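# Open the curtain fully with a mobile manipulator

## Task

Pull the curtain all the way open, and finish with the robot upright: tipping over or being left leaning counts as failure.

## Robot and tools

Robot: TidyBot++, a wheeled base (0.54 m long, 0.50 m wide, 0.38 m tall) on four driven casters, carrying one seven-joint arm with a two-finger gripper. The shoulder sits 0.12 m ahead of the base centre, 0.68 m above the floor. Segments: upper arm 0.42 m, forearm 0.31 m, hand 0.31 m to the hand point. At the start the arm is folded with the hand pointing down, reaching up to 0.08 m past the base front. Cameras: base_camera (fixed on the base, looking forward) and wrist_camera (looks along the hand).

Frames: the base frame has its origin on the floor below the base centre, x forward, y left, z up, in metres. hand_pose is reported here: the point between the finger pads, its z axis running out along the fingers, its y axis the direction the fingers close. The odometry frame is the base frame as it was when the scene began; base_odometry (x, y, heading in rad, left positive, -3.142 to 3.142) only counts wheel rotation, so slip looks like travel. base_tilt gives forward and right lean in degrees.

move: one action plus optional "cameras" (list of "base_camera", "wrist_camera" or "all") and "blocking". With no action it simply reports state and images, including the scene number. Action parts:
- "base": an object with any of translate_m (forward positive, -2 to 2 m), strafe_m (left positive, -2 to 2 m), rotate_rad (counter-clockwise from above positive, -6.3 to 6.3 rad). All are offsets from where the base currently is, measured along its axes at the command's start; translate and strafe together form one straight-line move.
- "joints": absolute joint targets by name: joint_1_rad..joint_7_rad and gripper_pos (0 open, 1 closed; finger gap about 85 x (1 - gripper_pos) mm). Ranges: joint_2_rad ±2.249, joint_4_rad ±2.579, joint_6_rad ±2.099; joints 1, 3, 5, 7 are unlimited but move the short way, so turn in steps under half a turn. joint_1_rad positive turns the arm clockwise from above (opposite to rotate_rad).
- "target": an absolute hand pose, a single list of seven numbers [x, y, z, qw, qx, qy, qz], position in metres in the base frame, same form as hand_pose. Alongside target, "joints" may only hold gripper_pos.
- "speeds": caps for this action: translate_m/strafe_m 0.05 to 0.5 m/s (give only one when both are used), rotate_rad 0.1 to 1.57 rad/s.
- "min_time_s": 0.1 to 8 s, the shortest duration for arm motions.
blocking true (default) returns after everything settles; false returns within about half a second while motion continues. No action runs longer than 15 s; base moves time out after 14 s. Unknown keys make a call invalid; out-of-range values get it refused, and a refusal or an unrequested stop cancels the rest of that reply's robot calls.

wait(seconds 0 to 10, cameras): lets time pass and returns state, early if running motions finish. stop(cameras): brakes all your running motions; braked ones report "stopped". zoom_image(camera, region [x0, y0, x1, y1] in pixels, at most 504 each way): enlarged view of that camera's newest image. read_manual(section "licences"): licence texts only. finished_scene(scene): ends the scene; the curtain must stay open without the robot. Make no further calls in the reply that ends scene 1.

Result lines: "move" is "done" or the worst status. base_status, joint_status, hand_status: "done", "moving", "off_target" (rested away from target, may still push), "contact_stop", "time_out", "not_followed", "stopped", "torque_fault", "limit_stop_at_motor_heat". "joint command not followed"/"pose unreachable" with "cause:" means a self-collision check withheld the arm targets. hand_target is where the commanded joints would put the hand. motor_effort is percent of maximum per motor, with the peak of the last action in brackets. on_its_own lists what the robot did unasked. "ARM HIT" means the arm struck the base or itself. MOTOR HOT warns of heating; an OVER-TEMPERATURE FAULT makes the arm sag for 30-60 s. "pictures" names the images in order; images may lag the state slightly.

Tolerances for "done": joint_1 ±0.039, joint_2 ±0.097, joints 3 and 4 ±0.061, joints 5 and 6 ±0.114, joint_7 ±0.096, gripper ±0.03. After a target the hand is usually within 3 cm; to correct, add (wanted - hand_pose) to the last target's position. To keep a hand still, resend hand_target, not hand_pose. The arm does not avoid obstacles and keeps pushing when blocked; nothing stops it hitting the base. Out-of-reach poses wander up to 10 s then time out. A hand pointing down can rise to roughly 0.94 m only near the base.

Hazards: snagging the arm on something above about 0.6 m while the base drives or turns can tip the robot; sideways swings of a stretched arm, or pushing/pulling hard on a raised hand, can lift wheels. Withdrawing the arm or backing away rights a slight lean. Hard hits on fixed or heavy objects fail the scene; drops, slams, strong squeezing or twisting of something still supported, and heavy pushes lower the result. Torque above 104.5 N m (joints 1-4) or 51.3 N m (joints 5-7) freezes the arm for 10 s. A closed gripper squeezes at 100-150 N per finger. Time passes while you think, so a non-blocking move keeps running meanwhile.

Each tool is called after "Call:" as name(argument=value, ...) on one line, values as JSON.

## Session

Call:
move(joints={"joint_1_rad": 0.0, "joint_2_rad": -0.33, "joint_3_rad": 3.14, "joint_4_rad": -2.3, "joint_5_rad": 0.0, "joint_6_rad": 0.7, "joint_7_rad": 1.57}, cameras=["all"])

Call:
move(base={"rotate_rad": 1.5}, cameras=["wrist_camera"])

Scene clock: 2.17 s.
move: done
base_odometry: x=+0.000 y=+0.000 heading=+0.000
base_tilt: forward=+0.1 right=+0.3
base_status: not commanded
joint_positions: joint_1_rad=-0.014 joint_2_rad=-0.339 joint_3_rad=+3.123 joint_4_rad=-2.316 joint_5_rad=+0.004 joint_6_rad=+0.597 joint_7_rad=+1.562 gripper_pos=+0.000
joint_status: all done
motor_effort: joint_1_rad=+0(1) joint_2_rad=-7(8) joint_3_rad=+0(1) joint_4_rad=+18(18) joint_5_rad=+0(2) joint_6_rad=+10(10) joint_7_rad=-1(2)
hand_pose: x=+0.5731 y=+0.0184 z=+1.0133 quat_wxyz=(-0.013, +0.637, +0.012, +0.771) (m; base frame)
hand_target: x=+0.5696 y=+0.0022 z=+1.0499 quat_wxyz=(-0.001, +0.593, +0.000, +0.805) (m; base frame)
hand_status: not commanded
pictures: base_camera, wrist_camera
camera_calibration:
wrist_camera: T_world_to_cam=[[0.0323856, -0.999364, -0.0149402, 0.0160332], [0.196902, 0.0210345, -0.980198, 0.939854], [0.979888, 0.0288025, 0.197458, -0.628998], [0, 0, 0, 1]] pos_world=[0.430769, 0.0143703, 1.04568]

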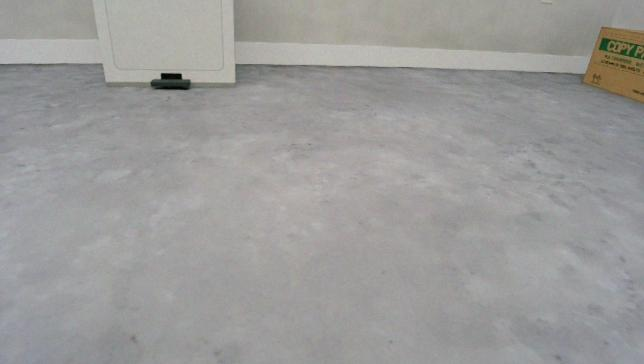

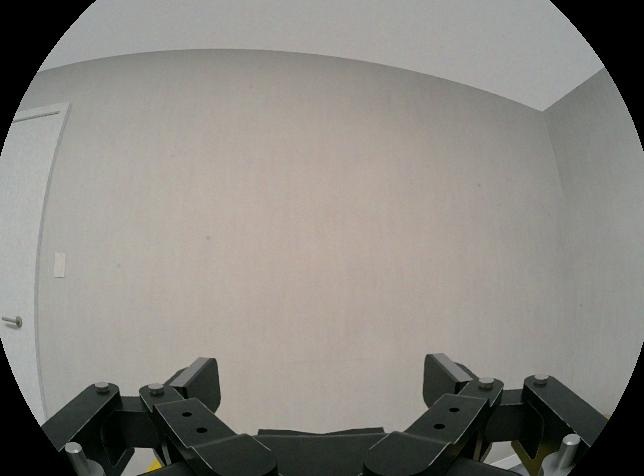

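Scene clock: 4.43 s.
move: done
base_odometry: x=+0.000 y=+0.000 heading=+1.499
base_tilt: forward=+0.1 right=+0.3
base_status: done
joint_positions: joint_1_rad=-0.012 joint_2_rad=-0.339 joint_3_rad=+3.131 joint_4_rad=-2.316 joint_5_rad=+0.004 joint_6_rad=+0.597 joint_7_rad=+1.562 gripper_pos=+0.000
joint_status: not commanded
motor_effort: joint_1_rad=+1(2) joint_2_rad=-9(9) joint_3_rad=+1(2) joint_4_rad=+18(19) joint_5_rad=-1(1) joint_6_rad=+9(10) joint_7_rad=-1(1)
hand_pose: x=+0.5733 y=+0.0132 z=+1.0136 quat_wxyz=(-0.010, +0.636, +0.007, +0.771) (m; base frame)
hand_target: x=+0.5696 y=+0.0022 z=+1.0499 quat_wxyz=(-0.001, +0.593, +0.000, +0.805) (m; base frame)
hand_status: not commanded
pictures: wrist_camera
camera_calibration:
wrist_camera: T_world_to_cam=[[0.0227251, -0.999586, -0.0176255, 0.0189976], [0.197631, 0.0217738, -0.980035, 0.939527], [0.980013, 0.0187881, 0.198044, -0.629578], [0, 0, 0, 1]] pos_world=[0.430884, 0.0103612, 1.04579]

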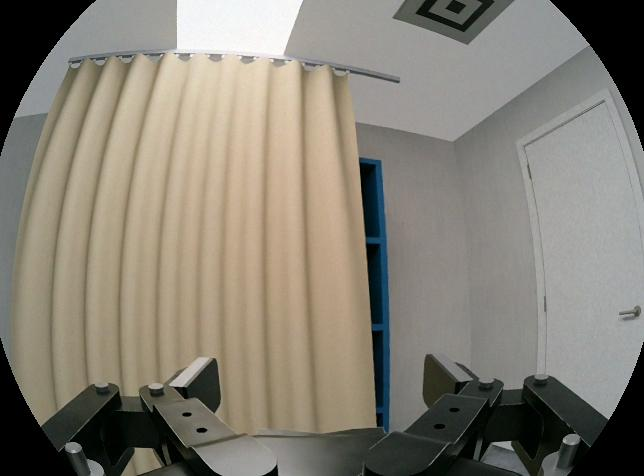

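Call:
move(base={"rotate_rad": -0.05}, cameras=["base_camera"])

Scene clock: 12.63 s.
move: done
base_odometry: x=+0.000 y=+0.000 heading=+1.450
base_tilt: forward=+0.0 right=+0.3
base_status: done
joint_positions: joint_1_rad=-0.009 joint_2_rad=-0.339 joint_3_rad=+3.136 joint_4_rad=-2.316 joint_5_rad=+0.004 joint_6_rad=+0.597 joint_7_rad=+1.562 gripper_pos=+0.000
joint_status: not commanded
motor_effort: joint_1_rad=+1(2) joint_2_rad=-7(9) joint_3_rad=+0(2) joint_4_rad=+17(18) joint_5_rad=-1(1) joint_6_rad=+8(10) joint_7_rad=-1(1)
hand_pose: x=+0.5735 y=+0.0091 z=+1.0136 quat_wxyz=(-0.008, +0.636, +0.004, +0.771) (m; base frame)
hand_target: x=+0.5696 y=+0.0022 z=+1.0499 quat_wxyz=(-0.001, +0.593, +0.000, +0.805) (m; base frame)
hand_status: not commanded
pictures: base_camera

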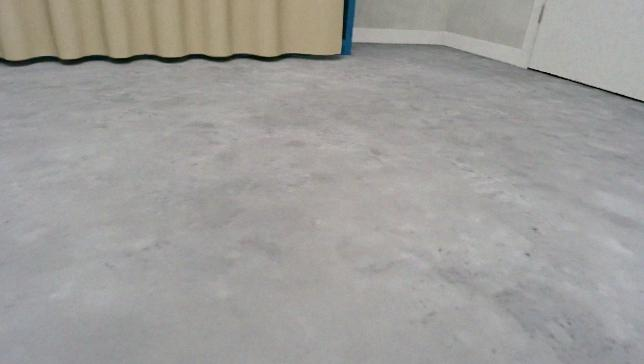

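Call:
move(base={"rotate_rad": 0.38}, joints={"joint_1_rad": -0.4, "joint_2_rad": 0.52, "joint_3_rad": 3.14, "joint_4_rad": -1.05, "joint_5_rad": -1.63, "joint_6_rad": -1.25, "joint_7_rad": 3.18})

Call:
move(base={"translate_m": 0.9, "strafe_m": -0.9}, cameras=["all"])

Scene clock: 31.73 s.
move: done
base_odometry: x=+0.000 y=+0.000 heading=+1.829
base_tilt: forward=+0.1 right=+0.3
base_status: done
joint_positions: joint_1_rad=-0.385 joint_2_rad=+0.475 joint_3_rad=+3.136 joint_4_rad=-1.078 joint_5_rad=-1.555 joint_6_rad=-1.169 joint_7_rad=+3.131 gripper_pos=+0.000
joint_status: all done
motor_effort: joint_1_rad=+1(2) joint_2_rad=-32(33) joint_3_rad=-2(3) joint_4_rad=+17(19) joint_5_rad=-9(9) joint_6_rad=+0(10) joint_7_rad=-1(2)
hand_pose: x=+0.5915 y=+0.5037 z=+1.0605 quat_wxyz=(-0.493, +0.502, +0.501, +0.505) (m; base frame)
hand_target: x=+0.5757 y=+0.5149 z=+1.0654 quat_wxyz=(-0.529, +0.461, +0.509, +0.498) (m; base frame)
hand_status: not commanded
pictures: none

Scene clock: 35.37 s.
move: done
base_odometry: x=+0.641 y=+1.100 heading=+1.829
base_tilt: forward=+0.1 right=+0.3
base_status: done
joint_positions: joint_1_rad=-0.398 joint_2_rad=+0.479 joint_3_rad=+3.136 joint_4_rad=-1.077 joint_5_rad=-1.559 joint_6_rad=-1.177 joint_7_rad=+3.133 gripper_pos=+0.000
joint_status: not commanded
motor_effort: joint_1_rad=+0(5) joint_2_rad=-32(34) joint_3_rad=-3(4) joint_4_rad=+16(17) joint_5_rad=-9(10) joint_6_rad=+0(2) joint_7_rad=-1(1)
hand_pose: x=+0.5840 y=+0.5104 z=+1.0590 quat_wxyz=(-0.499, +0.497, +0.505, +0.499) (m; base frame)
hand_target: x=+0.5757 y=+0.5149 z=+1.0654 quat_wxyz=(-0.529, +0.461, +0.509, +0.498) (m; base frame)
hand_status: not commanded
pictures: base_camera, wrist_camera
camera_calibration:
wrist_camera: T_world_to_cam=[[0.999966, 0.0030485, -0.0077044, -0.576421], [-0.00771903, 0.00481591, -0.999959, 1.12084], [-0.00301127, 0.999984, 0.00483927, -0.380452], [0, 0, 0, 1]] pos_world=[0.583908, 0.376805, 1.11819]

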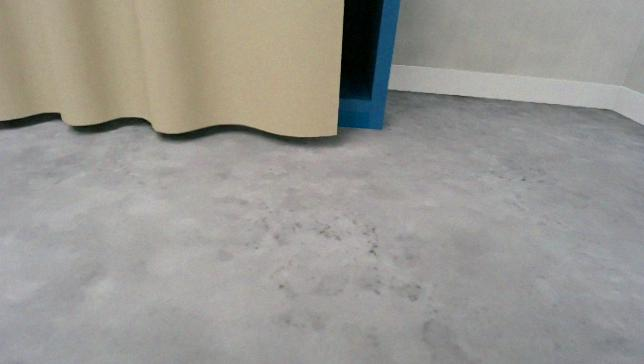

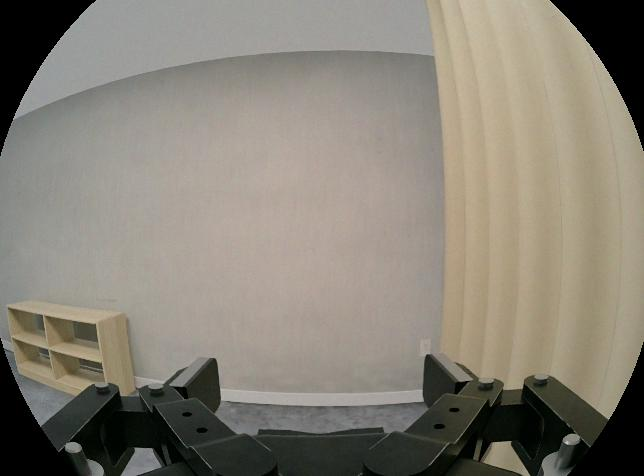

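Call:
move(base={"translate_m": 0.3, "strafe_m": -0.66}, cameras=["all"])

Scene clock: 52.03 s.
move: done
base_odometry: x=+1.202 y=+1.559 heading=+1.829
base_tilt: forward=+0.1 right=+0.3
base_status: done
joint_positions: joint_1_rad=-0.396 joint_2_rad=+0.479 joint_3_rad=+3.137 joint_4_rad=-1.077 joint_5_rad=-1.560 joint_6_rad=-1.178 joint_7_rad=+3.133 gripper_pos=+0.000
joint_status: not commanded
motor_effort: joint_1_rad=+0(3) joint_2_rad=-32(33) joint_3_rad=-2(3) joint_4_rad=+16(17) joint_5_rad=-9(9) joint_6_rad=+1(2) joint_7_rad=-1(1)
hand_pose: x=+0.5847 y=+0.5093 z=+1.0593 quat_wxyz=(-0.499, +0.497, +0.504, +0.499) (m; base frame)
hand_target: x=+0.5757 y=+0.5149 z=+1.0654 quat_wxyz=(-0.529, +0.461, +0.509, +0.498) (m; base frame)
hand_status: not commanded
pictures: base_camera, wrist_camera
camera_calibration:
wrist_camera: T_world_to_cam=[[0.999966, 0.00215242, -0.00799256, -0.57636], [-0.00800476, 0.00572234, -0.999952, 1.12077], [-0.00210658, 0.999981, 0.00573937, -0.380984], [0, 0, 0, 1]] pos_world=[0.584509, 0.375804, 1.11829]

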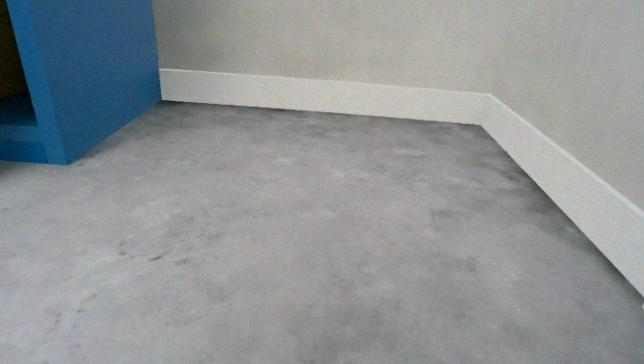

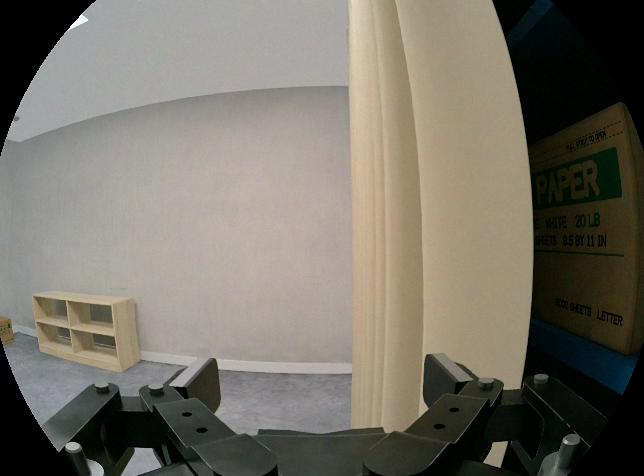

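Call:
move(base={"translate_m": 0.16})

Call:
move(base={"strafe_m": 0.105}, speeds={"strafe_m": 0.15}, cameras=["all"])

Scene clock: 74.00 s.
move: done
base_odometry: x=+1.161 y=+1.714 heading=+1.829
base_tilt: forward=+0.1 right=+0.3
base_status: done
joint_positions: joint_1_rad=-0.396 joint_2_rad=+0.491 joint_3_rad=+3.137 joint_4_rad=-1.076 joint_5_rad=-1.561 joint_6_rad=-1.180 joint_7_rad=+3.133 gripper_pos=+0.000
joint_status: not commanded
motor_effort: joint_1_rad=+0(2) joint_2_rad=-32(35) joint_3_rad=-2(3) joint_4_rad=+16(17) joint_5_rad=-9(10) joint_6_rad=+0(2) joint_7_rad=-1(1)
hand_pose: x=+0.5882 y=+0.5111 z=+1.0533 quat_wxyz=(-0.501, +0.499, +0.503, +0.496) (m; base frame)
hand_target: x=+0.5757 y=+0.5149 z=+1.0654 quat_wxyz=(-0.529, +0.461, +0.509, +0.498) (m; base frame)
hand_status: not commanded
pictures: none

Scene clock: 75.33 s.
move: done
base_odometry: x=+1.059 y=+1.687 heading=+1.829
base_tilt: forward=+0.1 right=+0.3
base_status: done
joint_positions: joint_1_rad=-0.399 joint_2_rad=+0.491 joint_3_rad=+3.137 joint_4_rad=-1.075 joint_5_rad=-1.562 joint_6_rad=-1.180 joint_7_rad=+3.133 gripper_pos=+0.000
joint_status: not commanded
motor_effort: joint_1_rad=+1(3) joint_2_rad=-32(33) joint_3_rad=-3(3) joint_4_rad=+16(17) joint_5_rad=-9(10) joint_6_rad=+0(1) joint_7_rad=-1(1)
hand_pose: x=+0.5866 y=+0.5125 z=+1.0535 quat_wxyz=(-0.502, +0.499, +0.504, +0.495) (m; base frame)
hand_target: x=+0.5757 y=+0.5149 z=+1.0654 quat_wxyz=(-0.529, +0.461, +0.509, +0.498) (m; base frame)
hand_status: not commanded
pictures: base_camera, wrist_camera
camera_calibration:
wrist_camera: T_world_to_cam=[[0.99983, 0.00652122, -0.0172527, -0.570707], [-0.017276, 0.00353162, -0.999845, 1.12144], [-0.00645928, 0.999973, 0.00364368, -0.379252], [0, 0, 0, 1]] pos_world=[0.587534, 0.379003, 1.11281]

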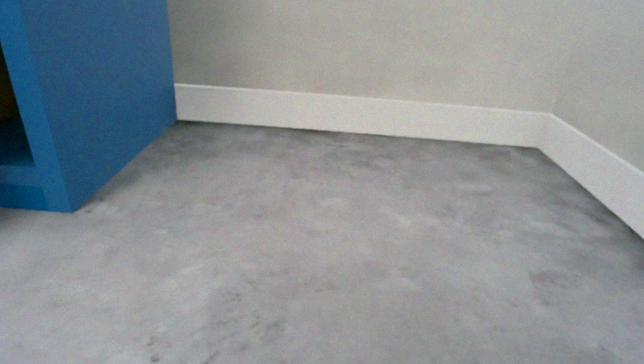

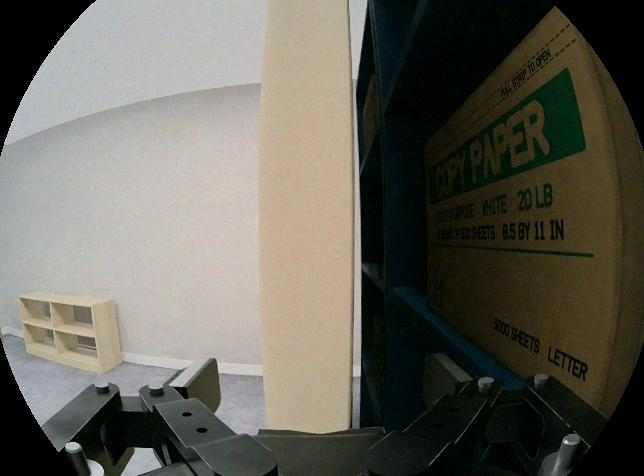

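Call:
move(joints={"gripper_pos": 1.0}, cameras=["wrist_camera"])

Scene clock: 81.53 s.
move: done
base_odometry: x=+1.059 y=+1.687 heading=+1.829
base_tilt: forward=+0.1 right=+0.3
base_status: not commanded
joint_positions: joint_1_rad=-0.399 joint_2_rad=+0.491 joint_3_rad=+3.137 joint_4_rad=-1.075 joint_5_rad=-1.562 joint_6_rad=-1.180 joint_7_rad=+3.133 gripper_pos=+0.999
joint_status: all done
motor_effort: joint_1_rad=+0(1) joint_2_rad=-32(33) joint_3_rad=-2(3) joint_4_rad=+16(17) joint_5_rad=-9(9) joint_6_rad=+1(1) joint_7_rad=-1(1)
hand_pose: x=+0.5866 y=+0.5125 z=+1.0535 quat_wxyz=(-0.502, +0.499, +0.504, +0.495) (m; base frame)
hand_target: x=+0.5757 y=+0.5149 z=+1.0654 quat_wxyz=(-0.529, +0.461, +0.509, +0.498) (m; base frame)
hand_status: not commanded
pictures: wrist_camera
camera_calibration:
wrist_camera: T_world_to_cam=[[0.99983, 0.00652122, -0.0172527, -0.570707], [-0.017276, 0.00353162, -0.999845, 1.12144], [-0.00645928, 0.999973, 0.00364368, -0.379252], [0, 0, 0, 1]] pos_world=[0.587534, 0.379003, 1.11281]

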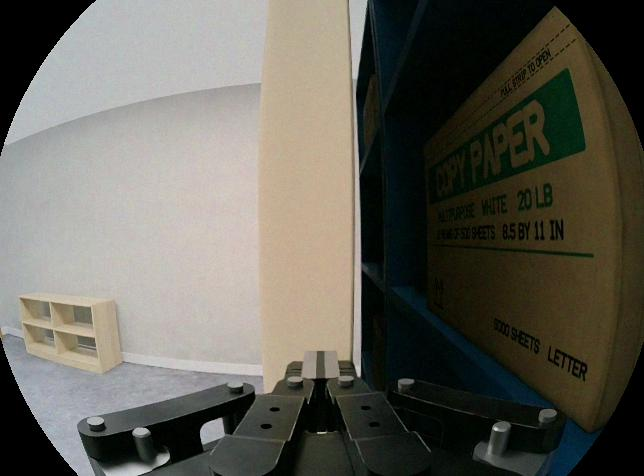

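Call:
move(joints={"gripper_pos": 0.0})

Call:
move(base={"strafe_m": 0.055, "translate_m": 0.012}, speeds={"strafe_m": 0.15})

Call:
move(joints={"gripper_pos": 1.0}, cameras=["wrist_camera"])

Scene clock: 97.30 s.
move: done
base_odometry: x=+1.059 y=+1.687 heading=+1.829
base_tilt: forward=+0.1 right=+0.3
base_status: not commanded
joint_positions: joint_1_rad=-0.399 joint_2_rad=+0.491 joint_3_rad=+3.137 joint_4_rad=-1.075 joint_5_rad=-1.562 joint_6_rad=-1.180 joint_7_rad=+3.133 gripper_pos=+0.000
joint_status: all done
motor_effort: joint_1_rad=+0(1) joint_2_rad=-32(33) joint_3_rad=-2(3) joint_4_rad=+16(17) joint_5_rad=-9(10) joint_6_rad=+0(1) joint_7_rad=-1(1)
hand_pose: x=+0.5866 y=+0.5125 z=+1.0535 quat_wxyz=(-0.502, +0.499, +0.504, +0.495) (m; base frame)
hand_target: x=+0.5757 y=+0.5149 z=+1.0654 quat_wxyz=(-0.529, +0.461, +0.509, +0.498) (m; base frame)
hand_status: not commanded
pictures: none

Scene clock: 98.33 s.
move: done
base_odometry: x=+1.003 y=+1.685 heading=+1.829
base_tilt: forward=+0.0 right=+0.3
base_status: done
joint_positions: joint_1_rad=-0.400 joint_2_rad=+0.491 joint_3_rad=+3.137 joint_4_rad=-1.075 joint_5_rad=-1.562 joint_6_rad=-1.180 joint_7_rad=+3.133 gripper_pos=+0.000
joint_status: not commanded
motor_effort: joint_1_rad=+1(3) joint_2_rad=-33(34) joint_3_rad=-2(4) joint_4_rad=+17(17) joint_5_rad=-9(10) joint_6_rad=+0(1) joint_7_rad=-1(1)
hand_pose: x=+0.5860 y=+0.5133 z=+1.0533 quat_wxyz=(-0.503, +0.498, +0.504, +0.495) (m; base frame)
hand_target: x=+0.5757 y=+0.5149 z=+1.0654 quat_wxyz=(-0.529, +0.461, +0.509, +0.498) (m; base frame)
hand_status: not commanded
pictures: none

Scene clock: 99.43 s.
move: done
base_odometry: x=+1.003 y=+1.685 heading=+1.829
base_tilt: forward=+0.1 right=+0.3
base_status: not commanded
joint_positions: joint_1_rad=-0.400 joint_2_rad=+0.491 joint_3_rad=+3.137 joint_4_rad=-1.075 joint_5_rad=-1.562 joint_6_rad=-1.180 joint_7_rad=+3.133 gripper_pos=+0.990
joint_status: all done
motor_effort: joint_1_rad=+1(1) joint_2_rad=-32(33) joint_3_rad=-2(3) joint_4_rad=+16(17) joint_5_rad=-9(10) joint_6_rad=+1(1) joint_7_rad=-1(1)
hand_pose: x=+0.5860 y=+0.5133 z=+1.0533 quat_wxyz=(-0.503, +0.498, +0.504, +0.495) (m; base frame)
hand_target: x=+0.5757 y=+0.5149 z=+1.0654 quat_wxyz=(-0.529, +0.461, +0.509, +0.498) (m; base frame)
hand_status: not commanded
pictures: wrist_camera
camera_calibration:
wrist_camera: T_world_to_cam=[[0.99981, 0.00821578, -0.0176733, -0.57048], [-0.0177026, 0.00349919, -0.999837, 1.12149], [-0.0081526, 0.99996, 0.00364397, -0.379153], [0, 0, 0, 1]] pos_world=[0.587134, 0.3799, 1.11261]

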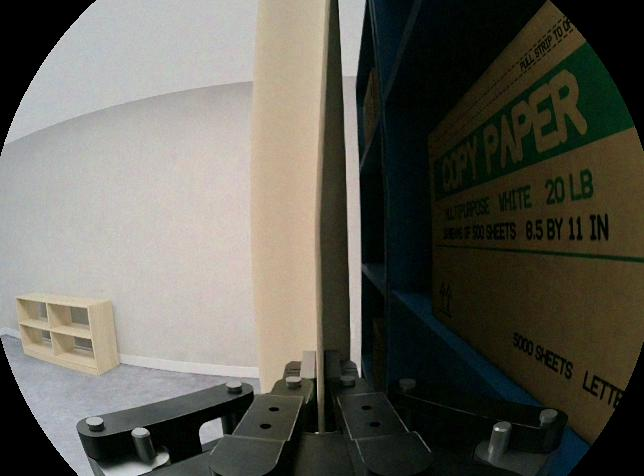

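Call:
move(base={"strafe_m": 1.35}, speeds={"strafe_m": 0.3}, cameras=["all"])

Scene clock: 120.13 s.
move: done
base_odometry: x=-0.302 y=+1.340 heading=+1.829
base_tilt: forward=+0.0 right=+0.3
base_status: done
joint_positions: joint_1_rad=-0.390 joint_2_rad=+0.491 joint_3_rad=+3.137 joint_4_rad=-1.039 joint_5_rad=-1.633 joint_6_rad=-1.180 joint_7_rad=+3.133 gripper_pos=+0.990
joint_status: not commanded
motor_effort: joint_1_rad=-3(4) joint_2_rad=-23(34) joint_3_rad=-2(4) joint_4_rad=+11(17) joint_5_rad=-1(10) joint_6_rad=+0(2) joint_7_rad=+0(1)
hand_pose: x=+0.5906 y=+0.5073 z=+1.0894 quat_wxyz=(-0.519, +0.479, +0.483, +0.518) (m; base frame)
hand_target: x=+0.5757 y=+0.5149 z=+1.0654 quat_wxyz=(-0.529, +0.461, +0.509, +0.498) (m; base frame)
hand_status: not commanded
pictures: base_camera, wrist_camera
camera_calibration:
wrist_camera: T_world_to_cam=[[0.999929, 0.000338585, -0.0118746, -0.576794], [-0.0118614, 0.0835983, -0.996429, 1.10999], [0.000655325, 0.996499, 0.0835964, -0.463694], [0, 0, 0, 1]] pos_world=[0.590223, 0.369473, 1.13794]

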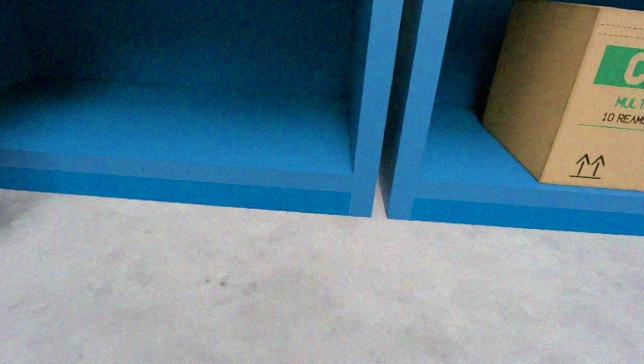

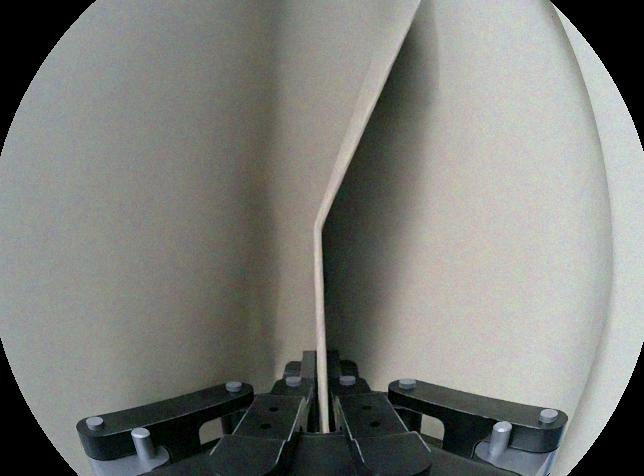

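Call:
move(base={"strafe_m": 0.52, "translate_m": 0.02}, speeds={"strafe_m": 0.25}, cameras=["all"])

Scene clock: 133.63 s.
move: done
base_odometry: x=-0.810 y=+1.226 heading=+1.829
base_tilt: forward=+0.1 right=+0.3
base_status: done
joint_positions: joint_1_rad=-0.370 joint_2_rad=+0.470 joint_3_rad=+3.137 joint_4_rad=-1.017 joint_5_rad=-1.671 joint_6_rad=-1.180 joint_7_rad=+3.133 gripper_pos=+0.990
joint_status: not commanded
motor_effort: joint_1_rad=-7(8) joint_2_rad=-18(24) joint_3_rad=-3(4) joint_4_rad=+9(12) joint_5_rad=+3(6) joint_6_rad=+1(1) joint_7_rad=+0(1)
hand_pose: x=+0.5912 y=+0.4930 z=+1.1226 quat_wxyz=(-0.520, +0.463, +0.472, +0.541) (m; base frame)
hand_target: x=+0.5757 y=+0.5149 z=+1.0654 quat_wxyz=(-0.529, +0.461, +0.509, +0.498) (m; base frame)
hand_status: not commanded
pictures: base_camera, wrist_camera
camera_calibration:
wrist_camera: T_world_to_cam=[[0.999747, -0.0177205, 0.0138363, -0.596852], [0.0160811, 0.133544, -0.990912, 1.09685], [0.0157117, 0.990884, 0.133795, -0.514798], [0, 0, 0, 1]] pos_world=[0.587151, 0.353051, 1.16402]

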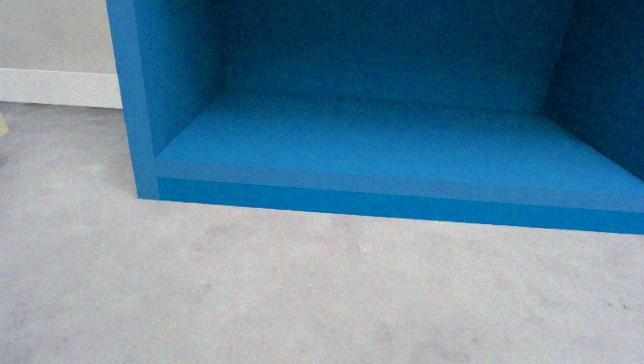

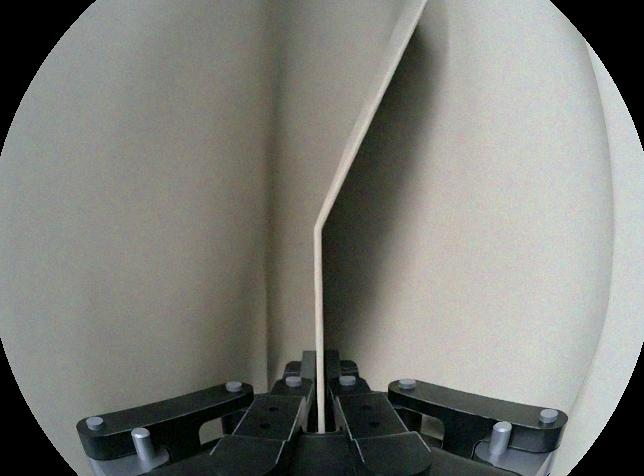

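Call:
move(base={"strafe_m": 0.15, "translate_m": 0.01}, speeds={"strafe_m": 0.2}, cameras=["wrist_camera"])

Scene clock: 144.93 s.
move: done
base_odometry: x=-0.957 y=+1.198 heading=+1.828
base_tilt: forward=+0.1 right=+0.4
base_status: done
joint_positions: joint_1_rad=-0.350 joint_2_rad=+0.427 joint_3_rad=+3.139 joint_4_rad=-0.993 joint_5_rad=-1.711 joint_6_rad=-1.180 joint_7_rad=+3.133 gripper_pos=+0.990
joint_status: not commanded
motor_effort: joint_1_rad=-11(12) joint_2_rad=-11(18) joint_3_rad=-4(5) joint_4_rad=+5(9) joint_5_rad=+10(12) joint_6_rad=-1(2) joint_7_rad=+0(1)
hand_pose: x=+0.5803 y=+0.4736 z=+1.1701 quat_wxyz=(-0.517, +0.438, +0.464, +0.571) (m; base frame)
hand_target: x=+0.5757 y=+0.5149 z=+1.0654 quat_wxyz=(-0.529, +0.461, +0.509, +0.498) (m; base frame)
hand_status: not commanded
pictures: wrist_camera
camera_calibration:
wrist_camera: T_world_to_cam=[[0.997482, -0.037038, 0.0604854, -0.631035], [0.0665177, 0.192608, -0.979019, 1.07552], [0.0246109, 0.980577, 0.194586, -0.573159], [0, 0, 0, 1]] pos_world=[0.572011, 0.331501, 1.20265]

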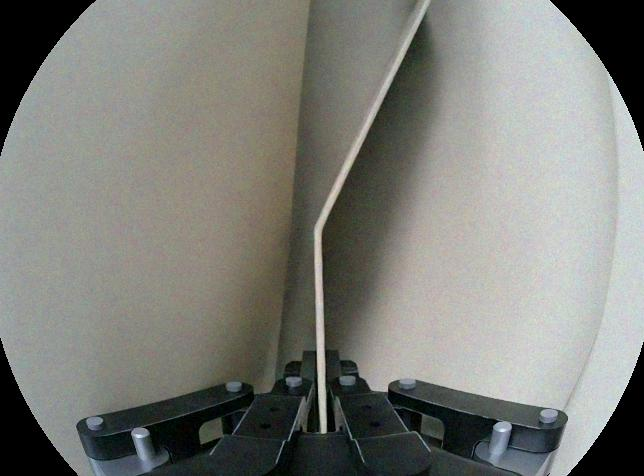

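Call:
move(base={"strafe_m": -0.1}, speeds={"strafe_m": 0.15})

Call:
move(joints={"gripper_pos": 0.0})

Call:
move(base={"strafe_m": -0.4}, speeds={"strafe_m": 0.25})

Call:
move(base={"translate_m": -0.7}, joints={"joint_1_rad": -0.8, "joint_2_rad": -0.33, "joint_4_rad": -2.3, "joint_5_rad": 0.0, "joint_6_rad": 0.85, "joint_7_rad": 1.57}, cameras=["all"])

Scene clock: 155.03 s.
move: done
base_odometry: x=-0.860 y=+1.223 heading=+1.829
base_tilt: forward=+0.1 right=+0.3
base_status: done
joint_positions: joint_1_rad=-0.359 joint_2_rad=+0.451 joint_3_rad=+3.141 joint_4_rad=-1.004 joint_5_rad=-1.699 joint_6_rad=-1.180 joint_7_rad=+3.133 gripper_pos=+0.990
joint_status: not commanded
motor_effort: joint_1_rad=-4(11) joint_2_rad=-22(26) joint_3_rad=-3(5) joint_4_rad=+12(14) joint_5_rad=-2(11) joint_6_rad=+1(1) joint_7_rad=-1(1)
hand_pose: x=+0.5884 y=+0.4822 z=+1.1477 quat_wxyz=(-0.520, +0.450, +0.465, +0.557) (m; base frame)
hand_target: x=+0.5757 y=+0.5149 z=+1.0654 quat_wxyz=(-0.529, +0.461, +0.509, +0.498) (m; base frame)
hand_status: not commanded
pictures: none

Scene clock: 156.13 s.
move: done
base_odometry: x=-0.860 y=+1.223 heading=+1.829
base_tilt: forward=+0.1 right=+0.3
base_status: not commanded
joint_positions: joint_1_rad=-0.373 joint_2_rad=+0.477 joint_3_rad=+3.141 joint_4_rad=-1.017 joint_5_rad=-1.671 joint_6_rad=-1.183 joint_7_rad=+3.134 gripper_pos=+0.000
joint_status: all done
motor_effort: joint_1_rad=-2(4) joint_2_rad=-31(33) joint_3_rad=-3(4) joint_4_rad=+17(17) joint_5_rad=-9(9) joint_6_rad=+1(2) joint_7_rad=-1(1)
hand_pose: x=+0.5931 y=+0.4947 z=+1.1176 quat_wxyz=(-0.521, +0.465, +0.473, +0.538) (m; base frame)
hand_target: x=+0.5757 y=+0.5149 z=+1.0654 quat_wxyz=(-0.529, +0.461, +0.509, +0.498) (m; base frame)
hand_status: not commanded
pictures: none

Scene clock: 158.50 s.
move: done
base_odometry: x=-0.474 y=+1.326 heading=+1.829
base_tilt: forward=+0.0 right=+0.3
base_status: done
joint_positions: joint_1_rad=-0.393 joint_2_rad=+0.480 joint_3_rad=+3.141 joint_4_rad=-1.018 joint_5_rad=-1.671 joint_6_rad=-1.183 joint_7_rad=+3.134 gripper_pos=+0.000
joint_status: not commanded
motor_effort: joint_1_rad=+0(3) joint_2_rad=-32(33) joint_3_rad=-2(4) joint_4_rad=+17(18) joint_5_rad=-8(10) joint_6_rad=+1(2) joint_7_rad=-1(1)
hand_pose: x=+0.5843 y=+0.5045 z=+1.1155 quat_wxyz=(-0.526, +0.461, +0.477, +0.532) (m; base frame)
hand_target: x=+0.5757 y=+0.5149 z=+1.0654 quat_wxyz=(-0.529, +0.461, +0.509, +0.498) (m; base frame)
hand_status: not commanded
pictures: none

Scene clock: 161.67 s.
move: done
base_odometry: x=-0.295 y=+0.649 heading=+1.829
base_tilt: forward=+0.0 right=+0.3
base_status: done
joint_positions: joint_1_rad=-0.783 joint_2_rad=-0.307 joint_3_rad=+3.141 joint_4_rad=-2.261 joint_5_rad=-0.057 joint_6_rad=+0.747 joint_7_rad=+1.619 gripper_pos=+0.000
joint_status: all done
motor_effort: joint_1_rad=+0(2) joint_2_rad=-8(36) joint_3_rad=+0(3) joint_4_rad=+18(20) joint_5_rad=+0(9) joint_6_rad=+8(10) joint_7_rad=-1(2)
hand_pose: x=+0.4490 y=+0.3139 z=+1.0759 quat_wxyz=(-0.302, +0.530, +0.204, +0.766) (m; base frame)
hand_target: x=+0.4194 y=+0.3125 z=+1.0933 quat_wxyz=(-0.331, +0.489, +0.207, +0.780) (m; base frame)
hand_status: not commanded
pictures: base_camera, wrist_camera
camera_calibration:
wrist_camera: T_world_to_cam=[[0.678497, -0.7342, -0.0243453, -0.0470217], [0.250835, 0.262699, -0.931703, 0.867182], [0.690452, 0.626051, 0.362404, -0.763135], [0, 0, 0, 1]] pos_world=[0.341292, 0.21543, 1.08337]

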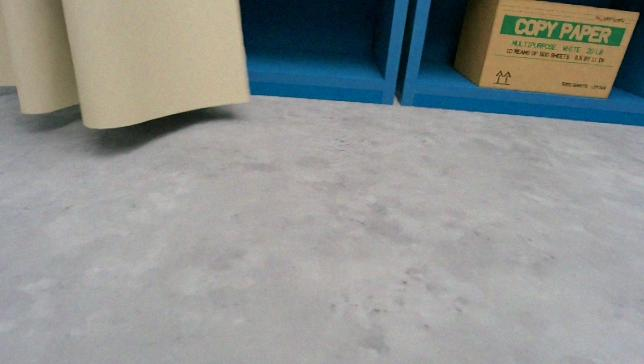

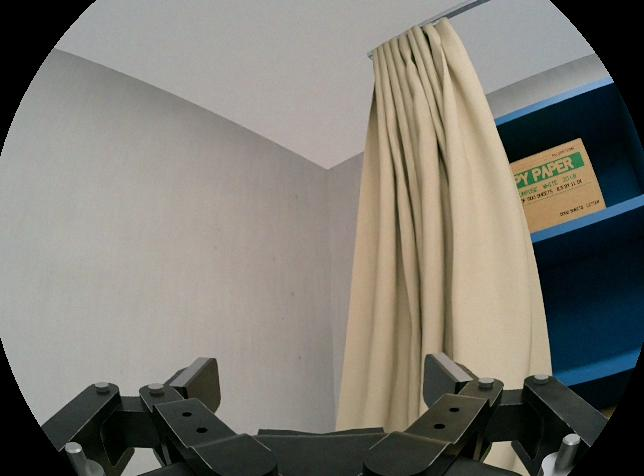

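Call:
finished_scene(scene=2)

The scene is finished: the task was done.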